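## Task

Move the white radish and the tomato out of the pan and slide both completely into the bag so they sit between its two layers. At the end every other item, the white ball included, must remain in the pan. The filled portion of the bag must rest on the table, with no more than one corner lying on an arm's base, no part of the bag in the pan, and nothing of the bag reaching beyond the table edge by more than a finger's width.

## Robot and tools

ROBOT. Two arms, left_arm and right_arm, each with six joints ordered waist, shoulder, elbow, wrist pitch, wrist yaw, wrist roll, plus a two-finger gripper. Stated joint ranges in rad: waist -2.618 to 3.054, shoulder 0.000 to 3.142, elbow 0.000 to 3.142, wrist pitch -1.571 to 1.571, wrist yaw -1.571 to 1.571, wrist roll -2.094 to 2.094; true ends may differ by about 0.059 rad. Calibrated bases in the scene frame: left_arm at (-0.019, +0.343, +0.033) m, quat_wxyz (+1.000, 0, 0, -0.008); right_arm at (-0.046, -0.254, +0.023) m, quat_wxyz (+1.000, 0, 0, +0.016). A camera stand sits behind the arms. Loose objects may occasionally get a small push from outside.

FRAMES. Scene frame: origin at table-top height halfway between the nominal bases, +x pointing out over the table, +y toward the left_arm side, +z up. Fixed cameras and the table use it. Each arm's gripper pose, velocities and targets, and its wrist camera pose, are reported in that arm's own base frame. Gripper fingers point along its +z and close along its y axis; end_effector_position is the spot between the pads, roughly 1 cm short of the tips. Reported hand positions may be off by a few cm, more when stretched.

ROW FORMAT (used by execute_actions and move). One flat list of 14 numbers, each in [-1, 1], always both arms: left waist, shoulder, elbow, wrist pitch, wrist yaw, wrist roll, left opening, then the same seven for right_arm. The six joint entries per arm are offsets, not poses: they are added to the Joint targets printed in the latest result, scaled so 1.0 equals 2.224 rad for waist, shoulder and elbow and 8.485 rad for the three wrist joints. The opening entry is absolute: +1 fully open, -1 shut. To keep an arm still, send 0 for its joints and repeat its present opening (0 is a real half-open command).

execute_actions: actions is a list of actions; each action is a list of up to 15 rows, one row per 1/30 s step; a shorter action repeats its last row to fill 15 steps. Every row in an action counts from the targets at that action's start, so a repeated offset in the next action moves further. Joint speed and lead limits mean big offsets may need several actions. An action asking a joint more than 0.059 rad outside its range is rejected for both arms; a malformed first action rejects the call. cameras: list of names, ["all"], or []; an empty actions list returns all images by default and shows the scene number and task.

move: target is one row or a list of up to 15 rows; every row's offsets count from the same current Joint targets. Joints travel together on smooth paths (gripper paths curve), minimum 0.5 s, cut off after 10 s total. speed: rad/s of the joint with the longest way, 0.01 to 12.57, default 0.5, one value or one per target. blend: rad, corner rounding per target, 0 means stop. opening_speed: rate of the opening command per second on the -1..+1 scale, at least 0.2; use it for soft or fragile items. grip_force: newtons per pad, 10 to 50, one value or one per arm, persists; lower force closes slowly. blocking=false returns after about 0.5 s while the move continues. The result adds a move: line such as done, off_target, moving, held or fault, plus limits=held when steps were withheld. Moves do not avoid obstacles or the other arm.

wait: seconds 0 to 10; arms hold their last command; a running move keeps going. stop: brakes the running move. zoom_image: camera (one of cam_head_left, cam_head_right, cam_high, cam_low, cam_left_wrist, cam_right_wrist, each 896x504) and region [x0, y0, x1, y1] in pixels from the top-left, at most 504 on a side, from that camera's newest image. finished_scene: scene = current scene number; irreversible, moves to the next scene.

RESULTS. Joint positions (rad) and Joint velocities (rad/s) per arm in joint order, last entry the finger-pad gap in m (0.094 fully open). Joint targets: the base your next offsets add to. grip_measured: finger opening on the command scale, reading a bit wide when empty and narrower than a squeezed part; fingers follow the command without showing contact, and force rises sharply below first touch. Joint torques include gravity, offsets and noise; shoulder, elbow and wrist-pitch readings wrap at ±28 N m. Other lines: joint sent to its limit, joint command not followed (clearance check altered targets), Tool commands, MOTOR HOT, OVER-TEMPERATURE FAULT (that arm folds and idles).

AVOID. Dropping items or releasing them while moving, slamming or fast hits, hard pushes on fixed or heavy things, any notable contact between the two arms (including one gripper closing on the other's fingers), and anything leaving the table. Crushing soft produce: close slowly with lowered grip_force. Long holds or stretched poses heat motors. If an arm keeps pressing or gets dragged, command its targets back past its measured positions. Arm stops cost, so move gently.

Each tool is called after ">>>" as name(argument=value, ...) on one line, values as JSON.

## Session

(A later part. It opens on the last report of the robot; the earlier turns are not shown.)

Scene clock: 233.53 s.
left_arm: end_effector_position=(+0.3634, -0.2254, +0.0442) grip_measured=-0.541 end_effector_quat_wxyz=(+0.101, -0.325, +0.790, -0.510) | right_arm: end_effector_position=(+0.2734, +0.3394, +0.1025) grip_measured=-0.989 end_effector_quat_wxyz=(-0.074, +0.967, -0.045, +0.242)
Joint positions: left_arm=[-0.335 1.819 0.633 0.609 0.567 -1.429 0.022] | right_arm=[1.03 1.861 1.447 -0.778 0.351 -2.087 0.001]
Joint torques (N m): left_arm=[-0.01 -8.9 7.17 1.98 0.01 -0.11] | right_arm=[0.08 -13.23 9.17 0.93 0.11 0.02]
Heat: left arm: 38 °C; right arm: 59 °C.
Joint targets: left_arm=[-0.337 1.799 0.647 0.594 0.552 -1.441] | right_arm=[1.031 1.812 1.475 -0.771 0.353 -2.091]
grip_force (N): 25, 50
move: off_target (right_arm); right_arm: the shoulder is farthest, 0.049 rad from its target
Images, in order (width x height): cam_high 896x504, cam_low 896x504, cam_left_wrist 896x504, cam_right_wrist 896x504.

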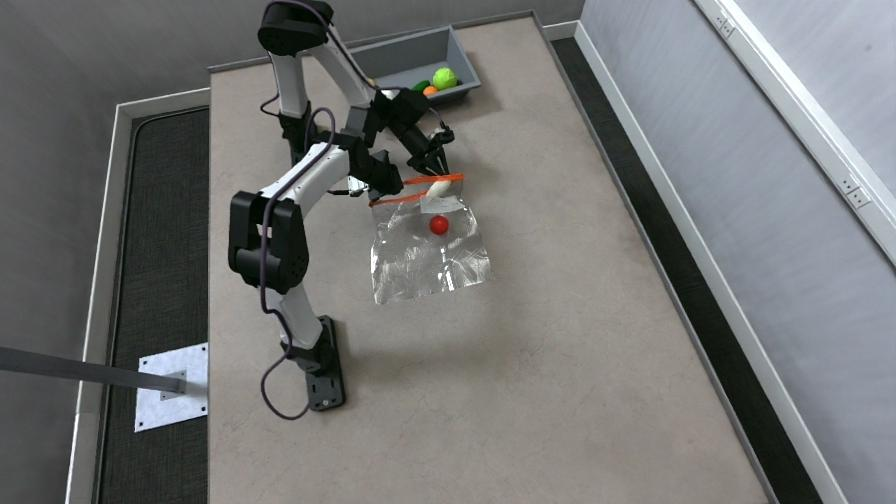

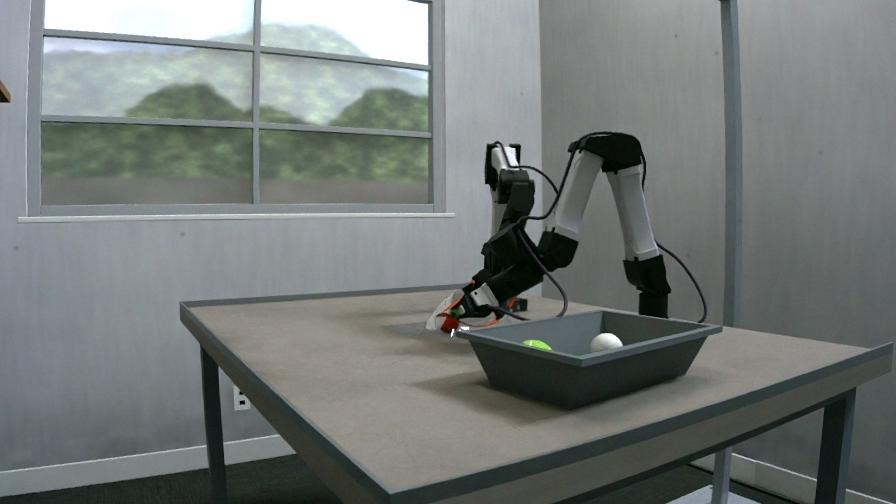

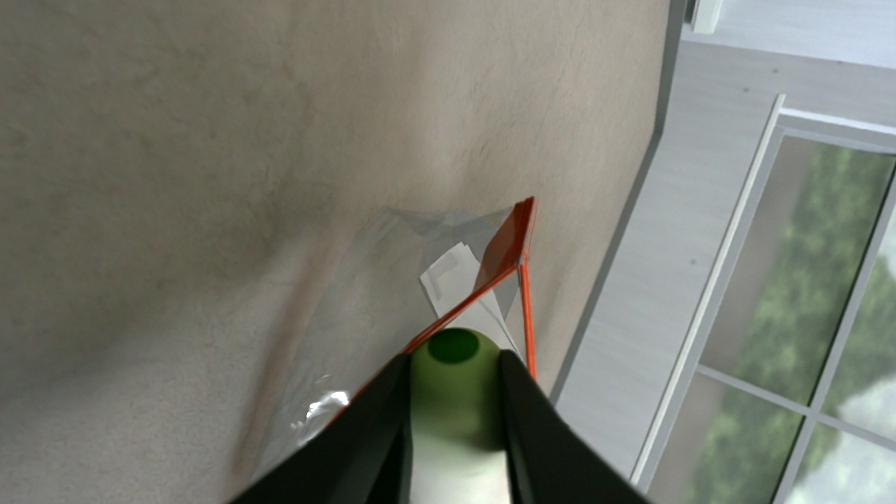

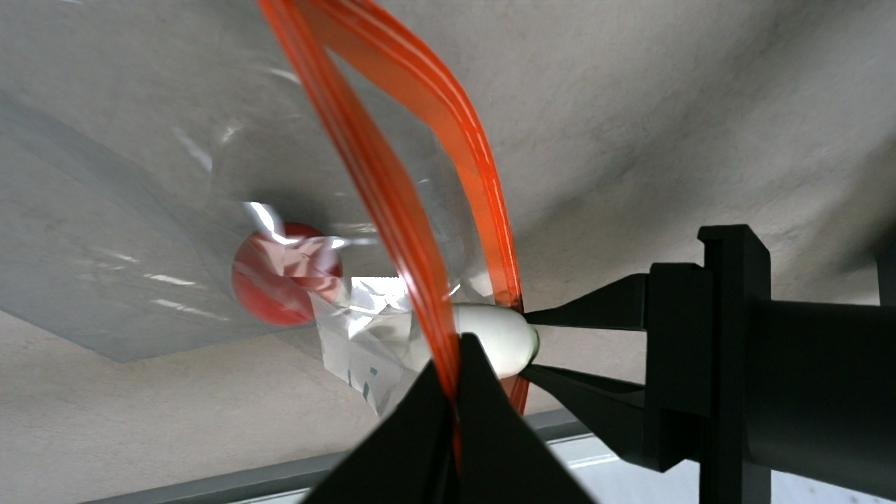

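>>> move(target=[-0.0512,0.0232,0.0223,0.0024,-0.0115,-0.0078,-0.7,0,0,0,0,0,0,-1], speed=0.2, cameras=["cam_head_left","cam_head_right","cam_left_wrist","cam_low","cam_high"])

Scene clock: 236.03 s.
left_arm: end_effector_position=(+0.3606, -0.2605, +0.0487) grip_measured=-0.541 end_effector_quat_wxyz=(+0.101, -0.325, +0.792, -0.507) | right_arm: end_effector_position=(+0.2734, +0.3394, +0.1025) grip_measured=-0.989 end_effector_quat_wxyz=(-0.074, +0.967, -0.045, +0.242)
Joint positions: left_arm=[-0.447 1.835 0.678 0.609 0.471 -1.494 0.022] | right_arm=[1.03 1.861 1.447 -0.778 0.351 -2.087 0.001]
Joint torques (N m): left_arm=[-0.12 -6.35 7.9 2.26 -0.04 -0.09] | right_arm=[0.08 -13.23 9.17 0.93 0.11 0.02]
Heat: left arm: 38 °C; right arm: 59 °C.
Joint targets: left_arm=[-0.451 1.851 0.697 0.614 0.454 -1.507] | right_arm=[1.031 1.812 1.475 -0.771 0.353 -2.091]
grip_force (N): 25, 50
move: off_target (right_arm); right_arm: the shoulder is farthest, 0.049 rad from its target
Images, in order (width x height): cam_head_left 896x504, cam_head_right 896x504, cam_high 896x504, cam_low 896x504, cam_left_wrist 896x504.

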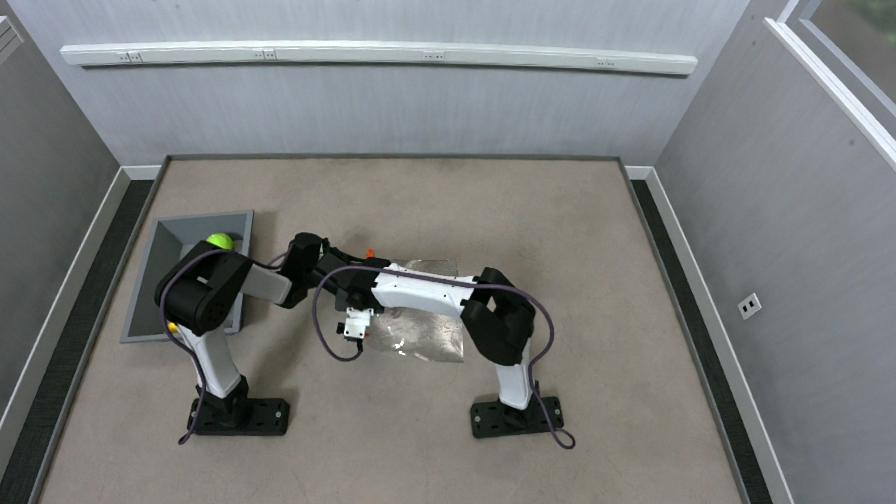

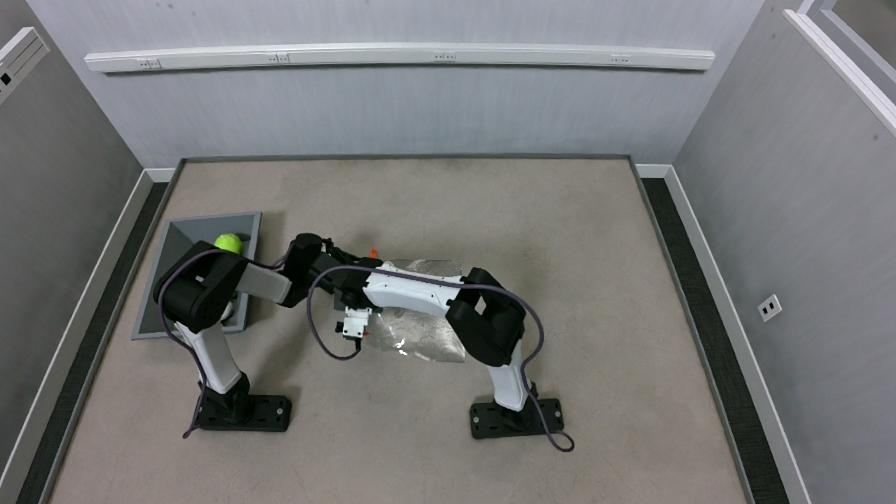

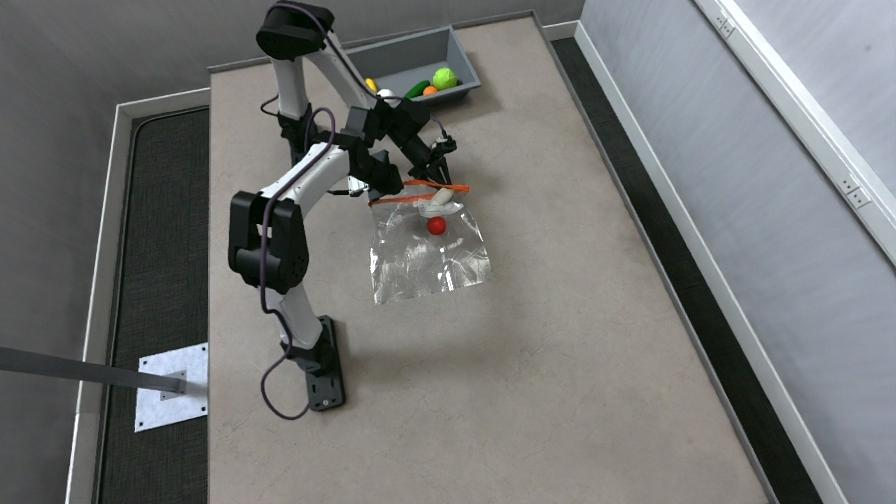

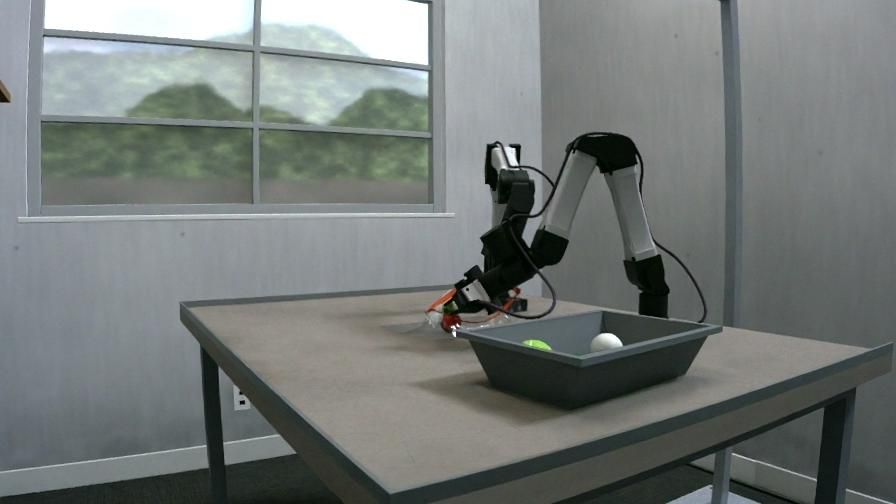

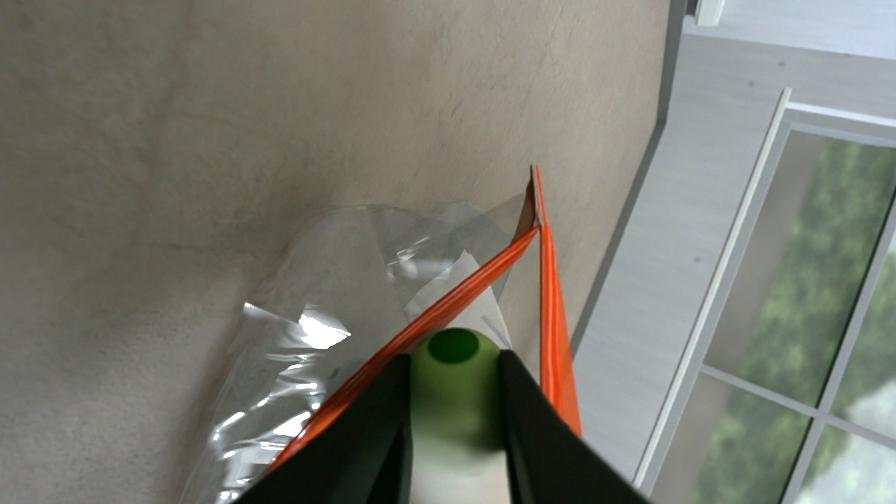

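>>> zoom_image(camera="cam_high", region=[340, 130, 520, 310])

>>> zoom_image(camera="cam_low", region=[400, 260, 560, 350])

>>> zoom_image(camera="cam_left_wrist", region=[180, 150, 620, 504])

Scaled by 2.800 from the camera's 896x504 image, which has a finer 1280x720 frame.

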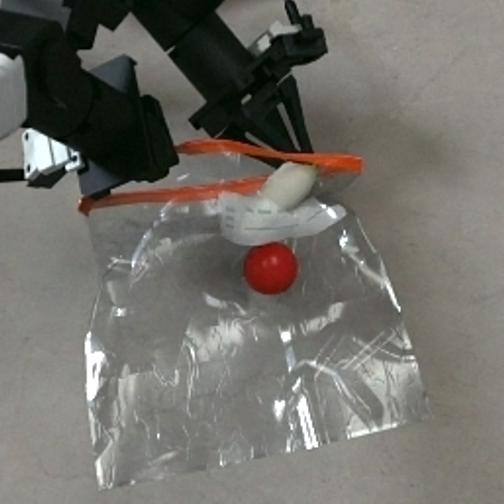

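Scaled by 3.150 from the camera's 896x504 image, which has a finer 1280x720 frame.

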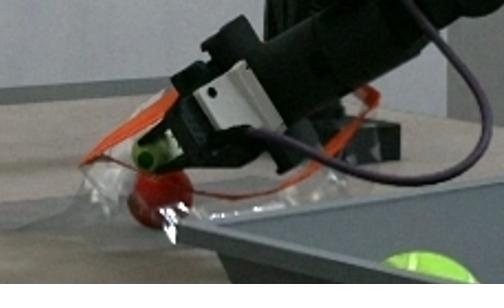

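Scaled by 1.145 from the camera's 896x504 image, which has a finer 1280x720 frame.

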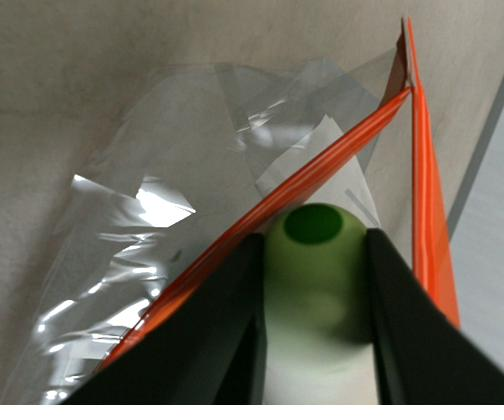

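>>> move(target=[-0.0512,0.0230,0.0222,0.0025,-0.0115,-0.0078,-0.7,0,0,0,0,0,0,-1], speed=0.2, cameras=["cam_left_wrist","cam_low","cam_high"])

>>> zoom_image(camera="cam_high", region=[340, 130, 520, 310])

>>> zoom_image(camera="cam_low", region=[400, 260, 560, 350])

>>> zoom_image(camera="cam_left_wrist", region=[180, 150, 620, 504])

Scene clock: 238.13 s.
left_arm: end_effector_position=(+0.3543, -0.2976, +0.0448) grip_measured=-0.541 end_effector_quat_wxyz=(+0.098, -0.328, +0.793, -0.505) | right_arm: end_effector_position=(+0.2734, +0.3394, +0.1025) grip_measured=-0.989 end_effector_quat_wxyz=(-0.074, +0.967, -0.045, +0.242)
Joint positions: left_arm=[-0.561 1.885 0.726 0.628 0.373 -1.56 0.022] | right_arm=[1.03 1.861 1.447 -0.778 0.351 -2.087 0.001]
Joint torques (N m): left_arm=[-0.09 -6.75 7.91 2.32 -0.07 -0.11] | right_arm=[0.09 -13.2 9.16 0.93 0.11 0.02]
Heat: left arm: 38 °C; right arm: 60 °C.
Joint targets: left_arm=[-0.565 1.902 0.746 0.636 0.356 -1.573] | right_arm=[1.031 1.812 1.475 -0.771 0.353 -2.091]
grip_force (N): 25, 50
move: off_target (right_arm); right_arm: the shoulder is farthest, 0.049 rad from its target
Images, in order (width x height): cam_high 896x504, cam_low 896x504, cam_left_wrist 896x504.

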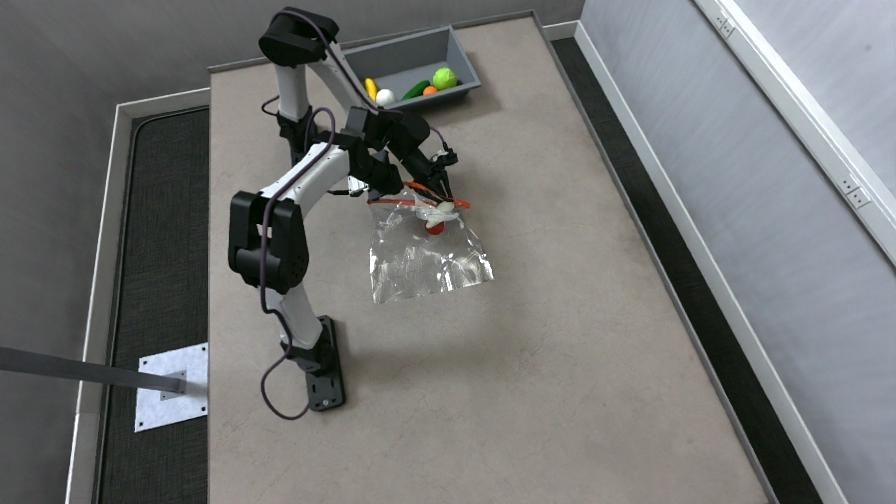

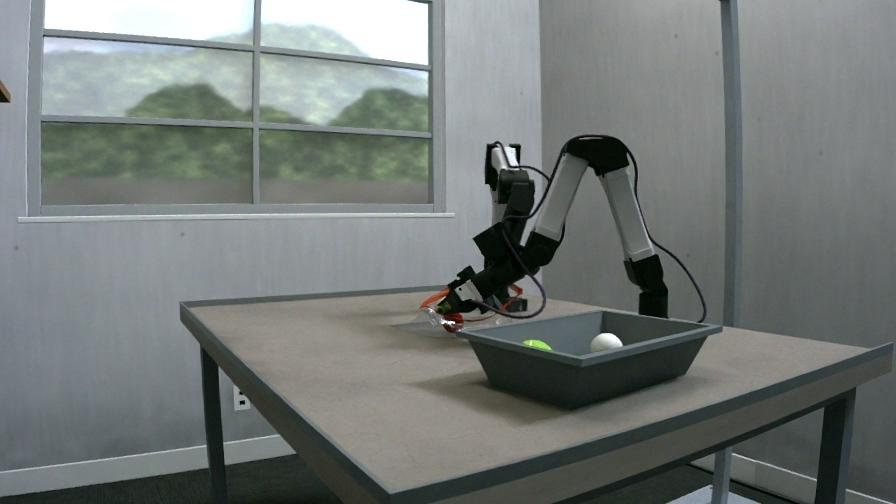

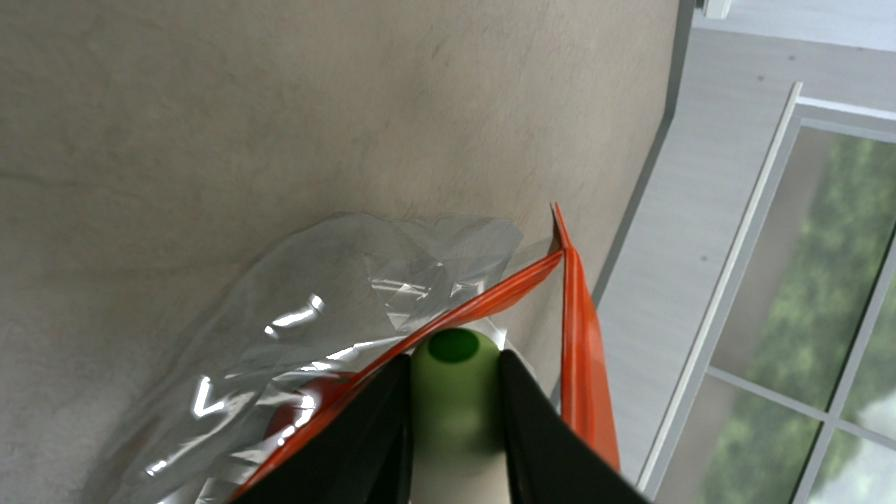

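Scaled by 2.800 from the camera's 896x504 image, which has a finer 1280x720 frame.

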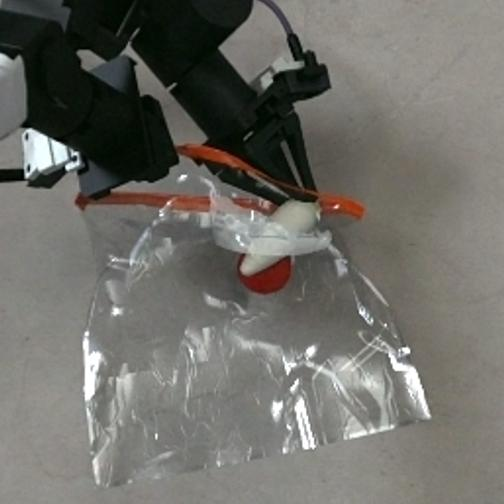

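Scaled by 3.150 from the camera's 896x504 image, which has a finer 1280x720 frame.

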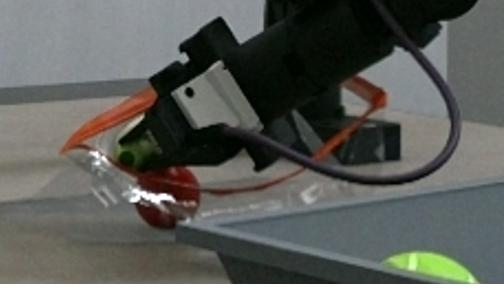

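Scaled by 1.145 from the camera's 896x504 image, which has a finer 1280x720 frame.

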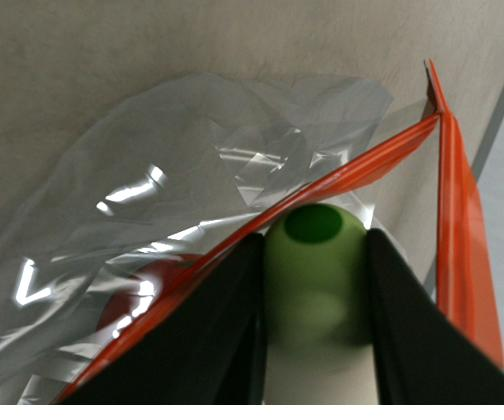

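>>> move(target=[0,0.0494,-0.0085,0.0152,0,0,-0.7,0,0,0,0,0,0,-1], speed=0.12, cameras=["cam_left_wrist","cam_low","cam_high"])

>>> zoom_image(camera="cam_high", region=[340, 130, 520, 310])

>>> zoom_image(camera="cam_low", region=[400, 260, 560, 350])

>>> zoom_image(camera="cam_left_wrist", region=[180, 150, 620, 504])

Scene clock: 240.53 s.
left_arm: end_effector_position=(+0.3633, -0.3032, +0.0329) grip_measured=-0.542 end_effector_quat_wxyz=(+0.111, -0.320, +0.781, -0.525) | right_arm: end_effector_position=(+0.2734, +0.3394, +0.1025) grip_measured=-0.989 end_effector_quat_wxyz=(-0.074, +0.967, -0.045, +0.242)
Joint positions: left_arm=[-0.561 1.986 0.726 0.788 0.372 -1.569 0.022] | right_arm=[1.03 1.861 1.447 -0.778 0.351 -2.087 0.001]
Joint torques (N m): left_arm=[-0.06 -6.48 5.57 1.99 -0.07 -0.03] | right_arm=[0.08 -13.23 9.18 0.94 0.11 0.02]
Heat: left arm: 37 °C; right arm: 60 °C.
Joint targets: left_arm=[-0.565 2.012 0.727 0.765 0.356 -1.573] | right_arm=[1.031 1.812 1.475 -0.771 0.353 -2.091]
grip_force (N): 25, 50
move: off_target (right_arm); right_arm: the shoulder is farthest, 0.049 rad from its target
Images, in order (width x height): cam_high 896x504, cam_low 896x504, cam_left_wrist 896x504.

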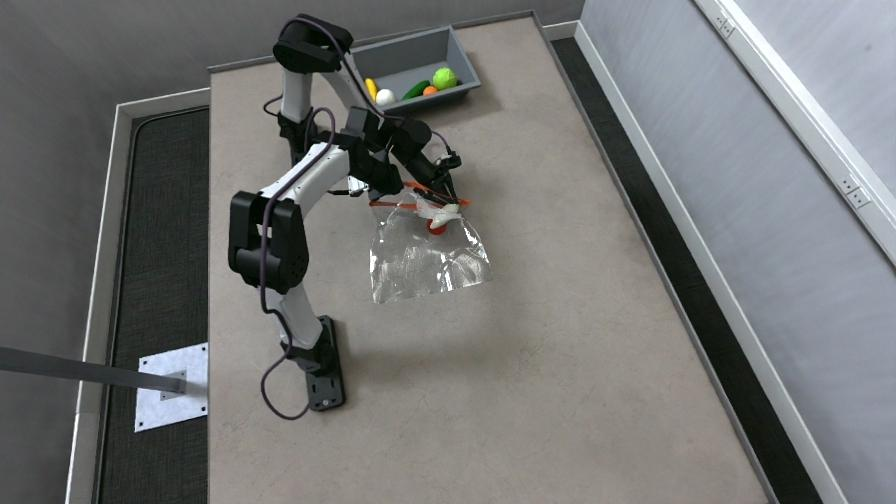

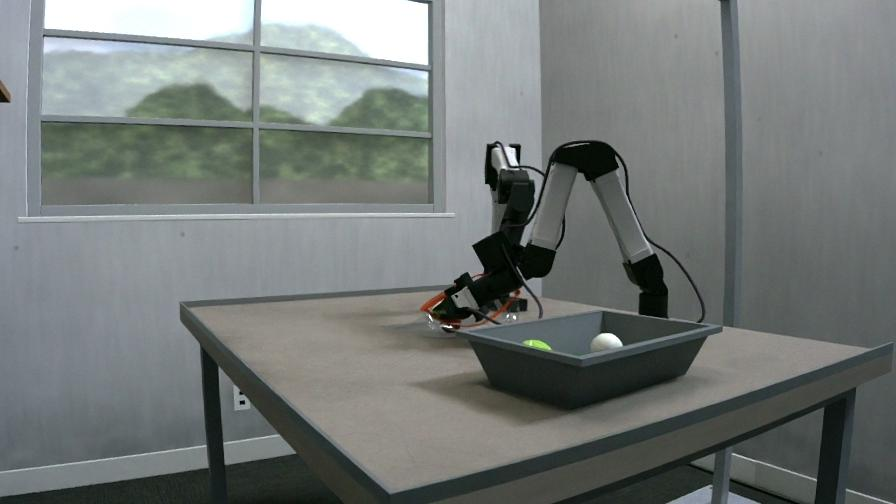

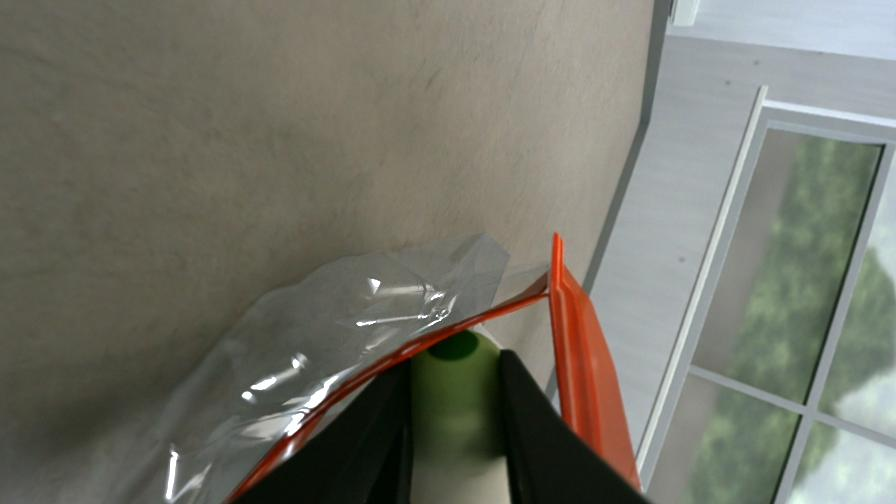

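Scaled by 2.800 from the camera's 896x504 image, which has a finer 1280x720 frame.

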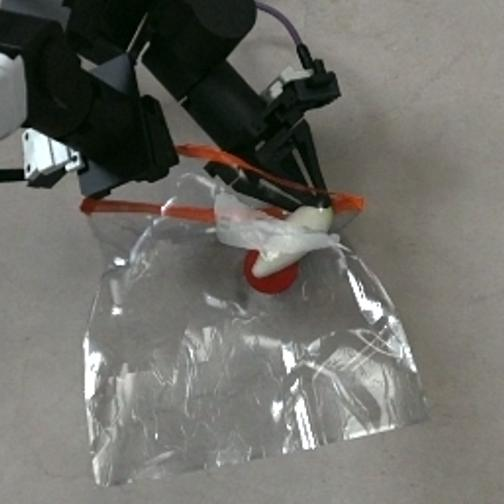

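Scaled by 3.150 from the camera's 896x504 image, which has a finer 1280x720 frame.

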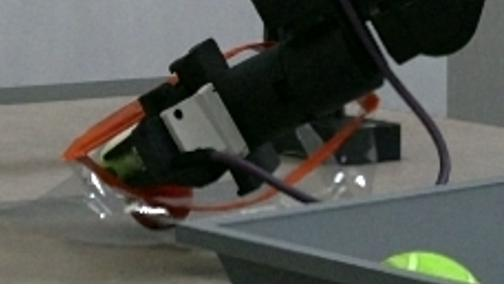

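Scaled by 1.145 from the camera's 896x504 image, which has a finer 1280x720 frame.

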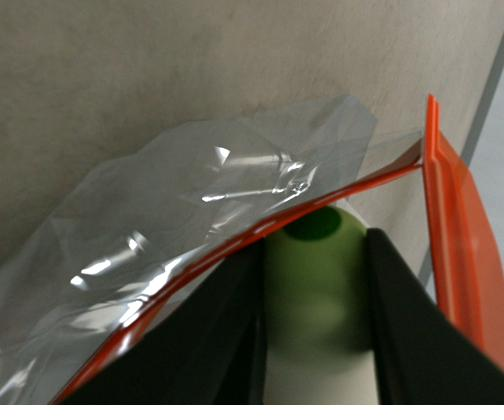

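>>> move(target=[-0.0266,0.0081,0.0133,-0.0002,-0.0061,-0.0037,-0.7,0,0,0,0,0,0,-1], speed=0.12, cameras=["cam_left_wrist","cam_low","cam_high"])

>>> zoom_image(camera="cam_high", region=[340, 130, 520, 310])

>>> zoom_image(camera="cam_low", region=[400, 260, 560, 350])

>>> zoom_image(camera="cam_left_wrist", region=[180, 150, 620, 504])

Scene clock: 242.20 s.
left_arm: end_effector_position=(+0.3575, -0.3217, +0.0330) grip_measured=-0.542 end_effector_quat_wxyz=(+0.110, -0.320, +0.780, -0.527) | right_arm: end_effector_position=(+0.2734, +0.3394, +0.1025) grip_measured=-0.989 end_effector_quat_wxyz=(-0.074, +0.967, -0.045, +0.242)
Joint positions: left_arm=[-0.617 2.002 0.748 0.795 0.324 -1.599 0.022] | right_arm=[1.03 1.861 1.447 -0.778 0.351 -2.087 0.001]
Joint torques (N m): left_arm=[-0.25 -6.56 6.43 1.94 -0.1 -0.04] | right_arm=[0.08 -13.22 9.17 0.93 0.11 0.02]
Heat: left arm: 37 °C; right arm: 60 °C.
Joint targets: left_arm=[-0.624 2.030 0.757 0.763 0.305 -1.605] | right_arm=[1.031 1.812 1.475 -0.771 0.353 -2.091]
grip_force (N): 25, 50
move: off_target (right_arm); right_arm: the shoulder is farthest, 0.049 rad from its target
Images, in order (width x height): cam_high 896x504, cam_low 896x504, cam_left_wrist 896x504.

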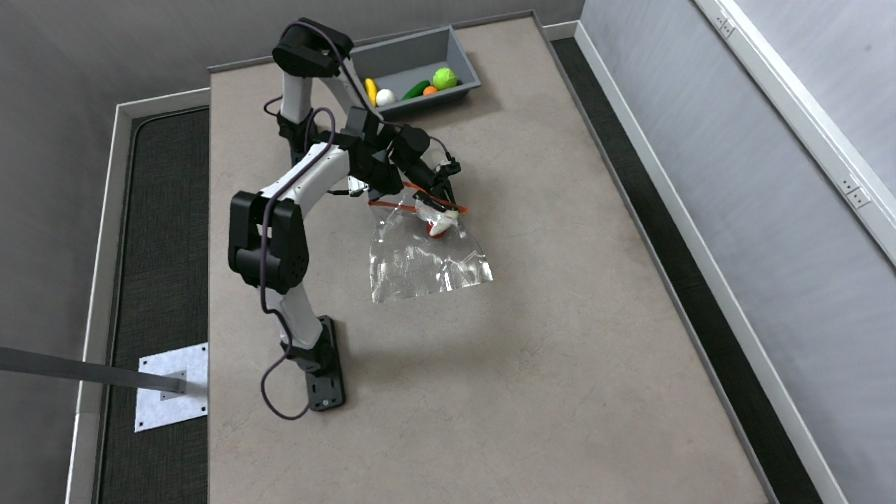

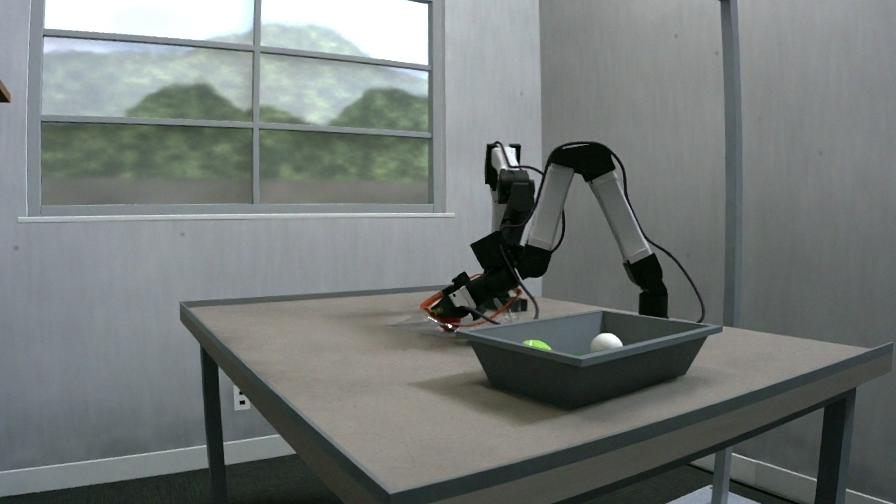

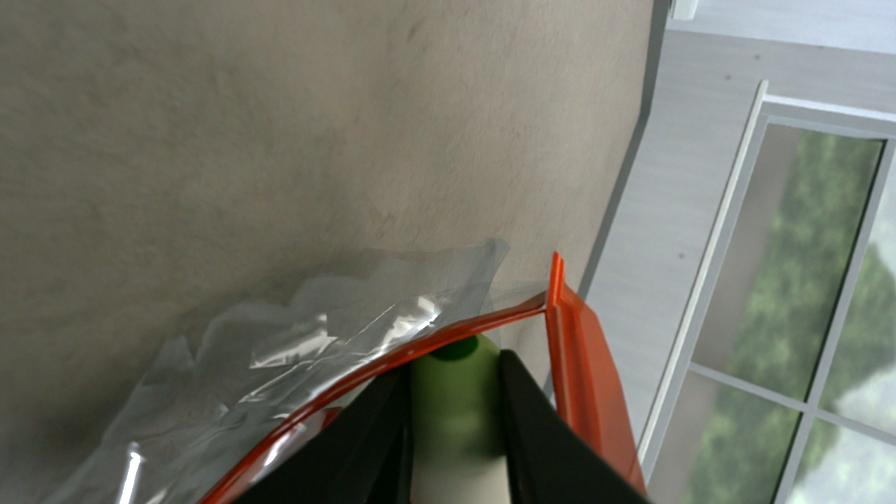

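Scaled by 2.800 from the camera's 896x504 image, which has a finer 1280x720 frame.

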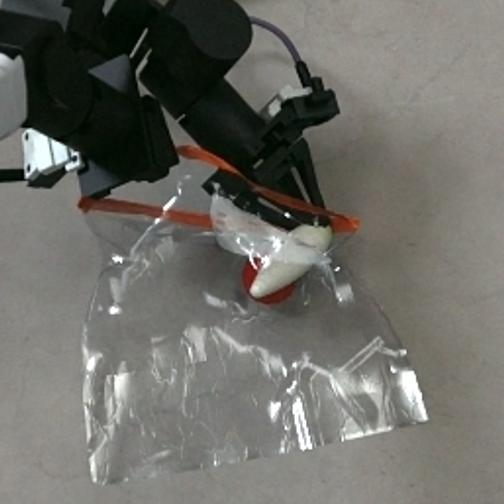

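Scaled by 3.150 from the camera's 896x504 image, which has a finer 1280x720 frame.

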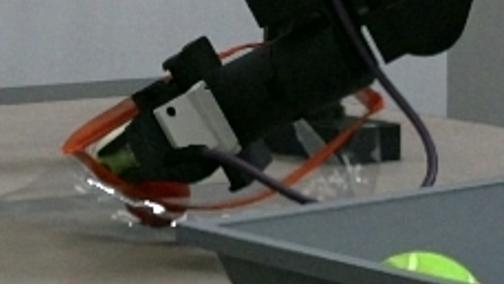

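Scaled by 1.145 from the camera's 896x504 image, which has a finer 1280x720 frame.

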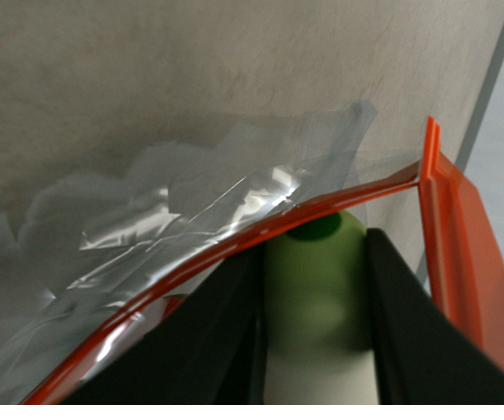

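>>> move(target=[-0.0266,0.0081,0.0133,-0.0002,-0.0061,-0.0037,-0.7,0,0,0,0,0,0,-1], speed=0.12, cameras=["cam_left_wrist","cam_low","cam_high"])

>>> zoom_image(camera="cam_high", region=[340, 130, 520, 310])

>>> zoom_image(camera="cam_low", region=[400, 260, 560, 350])

>>> zoom_image(camera="cam_left_wrist", region=[180, 150, 620, 504])

Scene clock: 243.17 s.
left_arm: end_effector_position=(+0.3534, -0.3357, +0.0346) grip_measured=-0.542 end_effector_quat_wxyz=(+0.110, -0.316, +0.779, -0.530) | right_arm: end_effector_position=(+0.2734, +0.3394, +0.1025) grip_measured=-0.989 end_effector_quat_wxyz=(-0.074, +0.967, -0.045, +0.242)
Joint positions: left_arm=[-0.656 2.015 0.766 0.802 0.295 -1.615 0.022] | right_arm=[1.03 1.861 1.447 -0.778 0.351 -2.087 0.001]
Joint torques (N m): left_arm=[0.2 -8.87 5.55 2.22 0.06 0.02] | right_arm=[0.09 -13.23 9.18 0.94 0.1 0.03]
Heat: left arm: 37 °C; right arm: 60 °C.
Joint targets: left_arm=[-0.655 2.015 0.766 0.795 0.296 -1.614] | right_arm=[1.031 1.812 1.475 -0.771 0.353 -2.091]
grip_force (N): 25, 50
move: held (left_arm; a check stopped the path), off_target (right_arm); limits=held; left_arm: the wrist yaw is farthest, 0.042 rad from its target; right_arm: the shoulder is farthest, 0.049 rad from its target
joint command not followed: on one or more control steps a check withheld the commanded joint targets of the left arm, and it was not sent them on those steps.
cause: the commanded joint targets, or the way to them, would bring a part of the robot too close to another arm (this arm's wrist (the part past the wrist yaw) and the right arm's fingers, along the way the arms are being sent, or toward where that arm still pushes).
Images, in order (width x height): cam_high 896x504, cam_low 896x504, cam_left_wrist 896x504.

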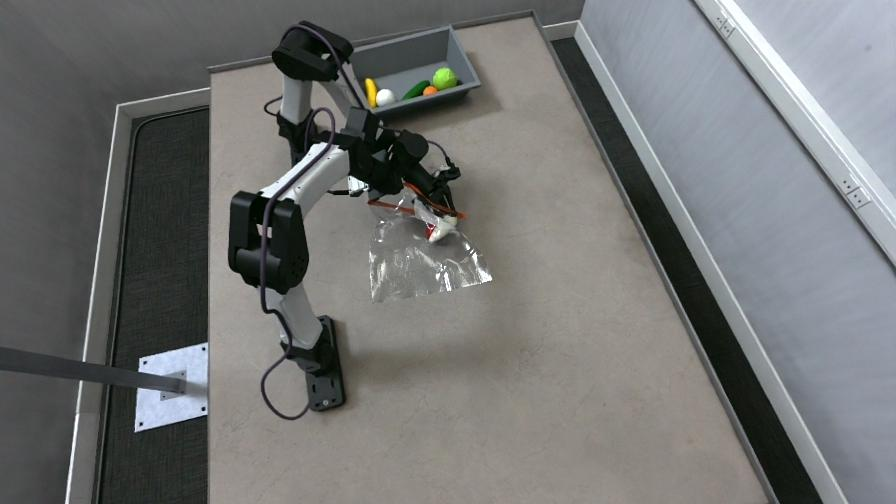

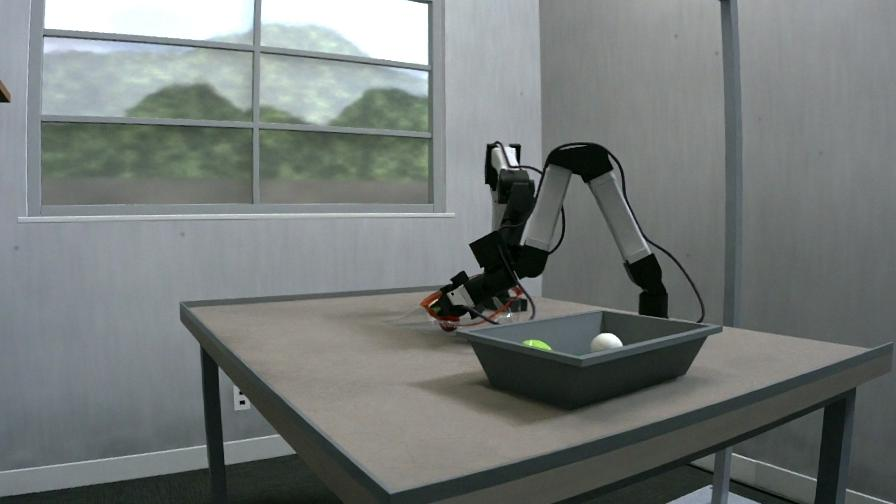

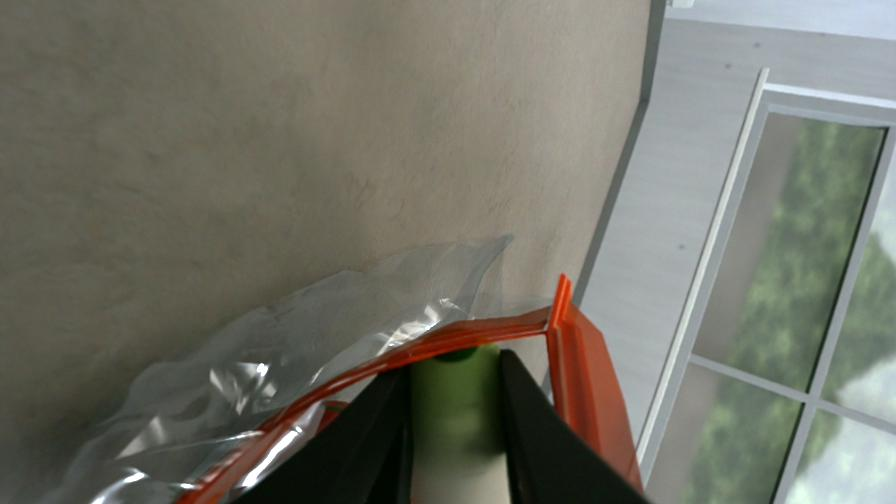

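Scaled by 2.800 from the camera's 896x504 image, which has a finer 1280x720 frame.

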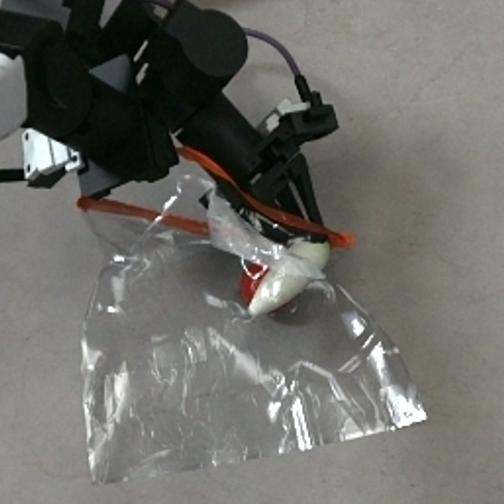

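Scaled by 3.150 from the camera's 896x504 image, which has a finer 1280x720 frame.

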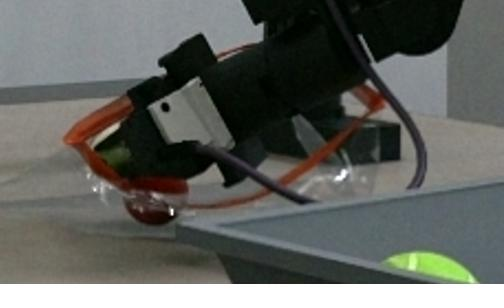

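Scaled by 1.145 from the camera's 896x504 image, which has a finer 1280x720 frame.

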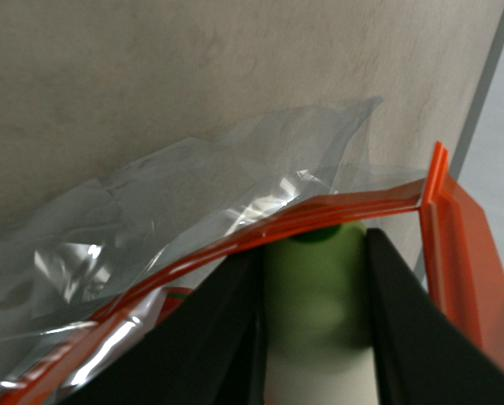

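>>> move(target=[0,0,0,0,0,0,-0.3,0,0,0,0,0,0,-1], opening_speed=0.4, cameras=["cam_left_wrist","cam_low","cam_high"])

>>> zoom_image(camera="cam_high", region=[340, 130, 520, 310])

>>> zoom_image(camera="cam_left_wrist", region=[180, 150, 620, 504])

Scene clock: 244.67 s.
left_arm: end_effector_position=(+0.3535, -0.3355, +0.0346) grip_measured=-0.302 end_effector_quat_wxyz=(+0.110, -0.317, +0.779, -0.530) | right_arm: end_effector_position=(+0.2734, +0.3394, +0.1025) grip_measured=-0.989 end_effector_quat_wxyz=(-0.074, +0.967, -0.045, +0.242)
Joint positions: left_arm=[-0.655 2.015 0.766 0.802 0.295 -1.615 0.033] | right_arm=[1.03 1.861 1.447 -0.778 0.351 -2.087 0.001]
Joint torques (N m): left_arm=[0.28 -8.87 5.5 2.22 0.06 0.01] | right_arm=[0.08 -13.23 9.18 0.93 0.11 0.02]
Heat: left arm: 37 °C; right arm: 60 °C.
Joint targets: left_arm=[-0.655 2.015 0.766 0.795 0.296 -1.614] | right_arm=[1.031 1.812 1.475 -0.771 0.353 -2.091]
grip_force (N): 25, 50
move: off_target (right_arm); right_arm: the shoulder is farthest, 0.049 rad from its target
Images, in order (width x height): cam_high 896x504, cam_low 896x504, cam_left_wrist 896x504.

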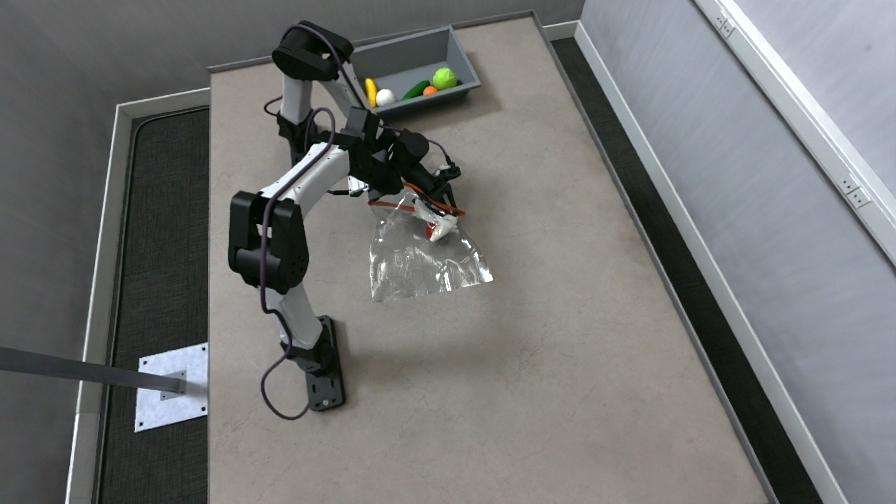

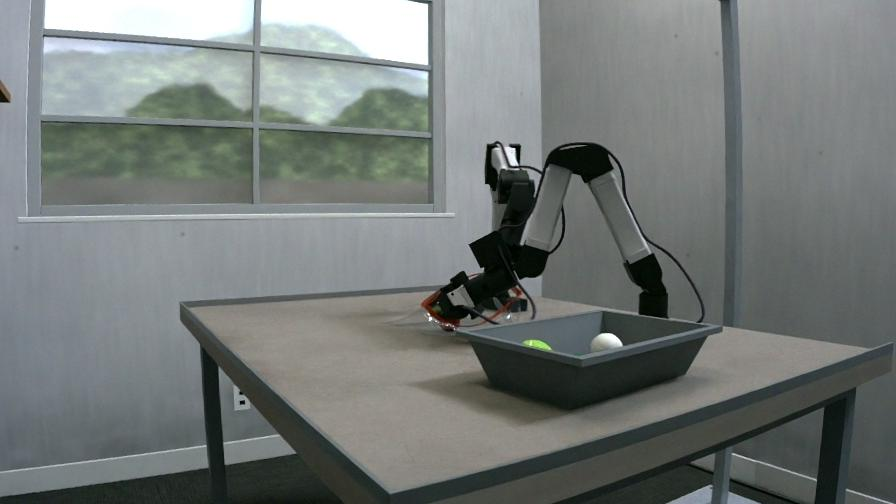

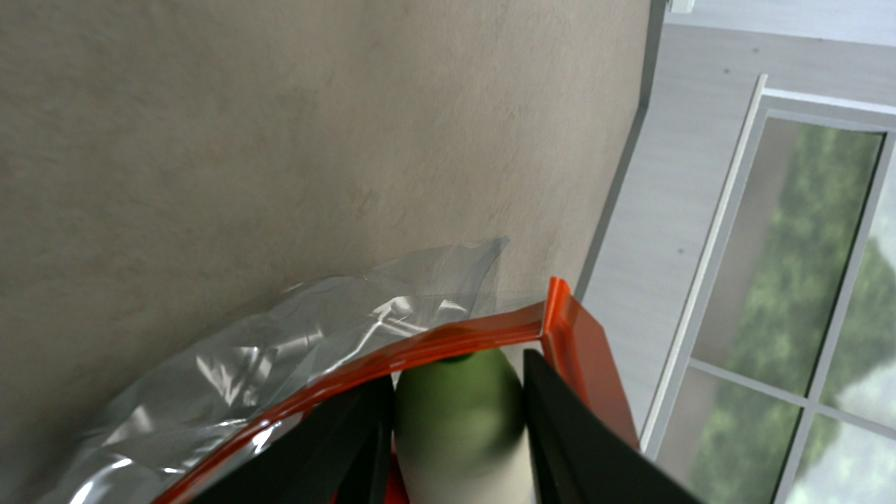

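Scaled by 2.800 from the camera's 896x504 image, which has a finer 1280x720 frame.

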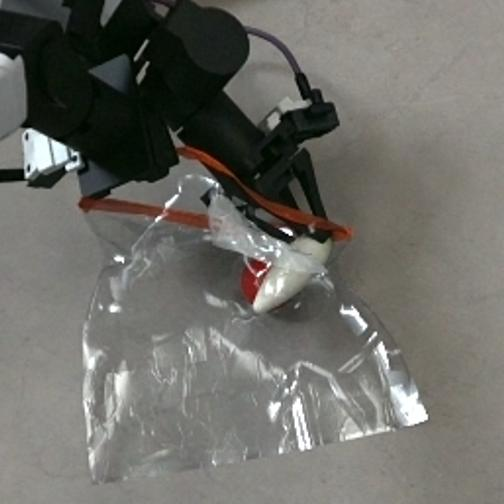

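Scaled by 1.145 from the camera's 896x504 image, which has a finer 1280x720 frame.

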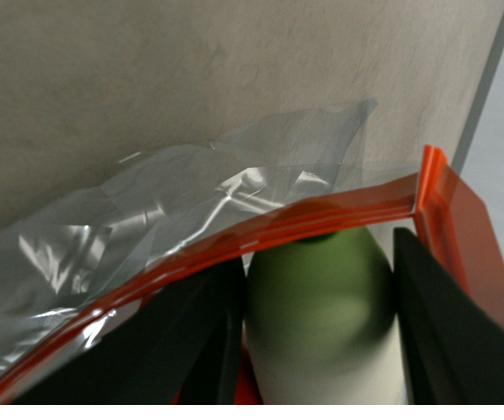

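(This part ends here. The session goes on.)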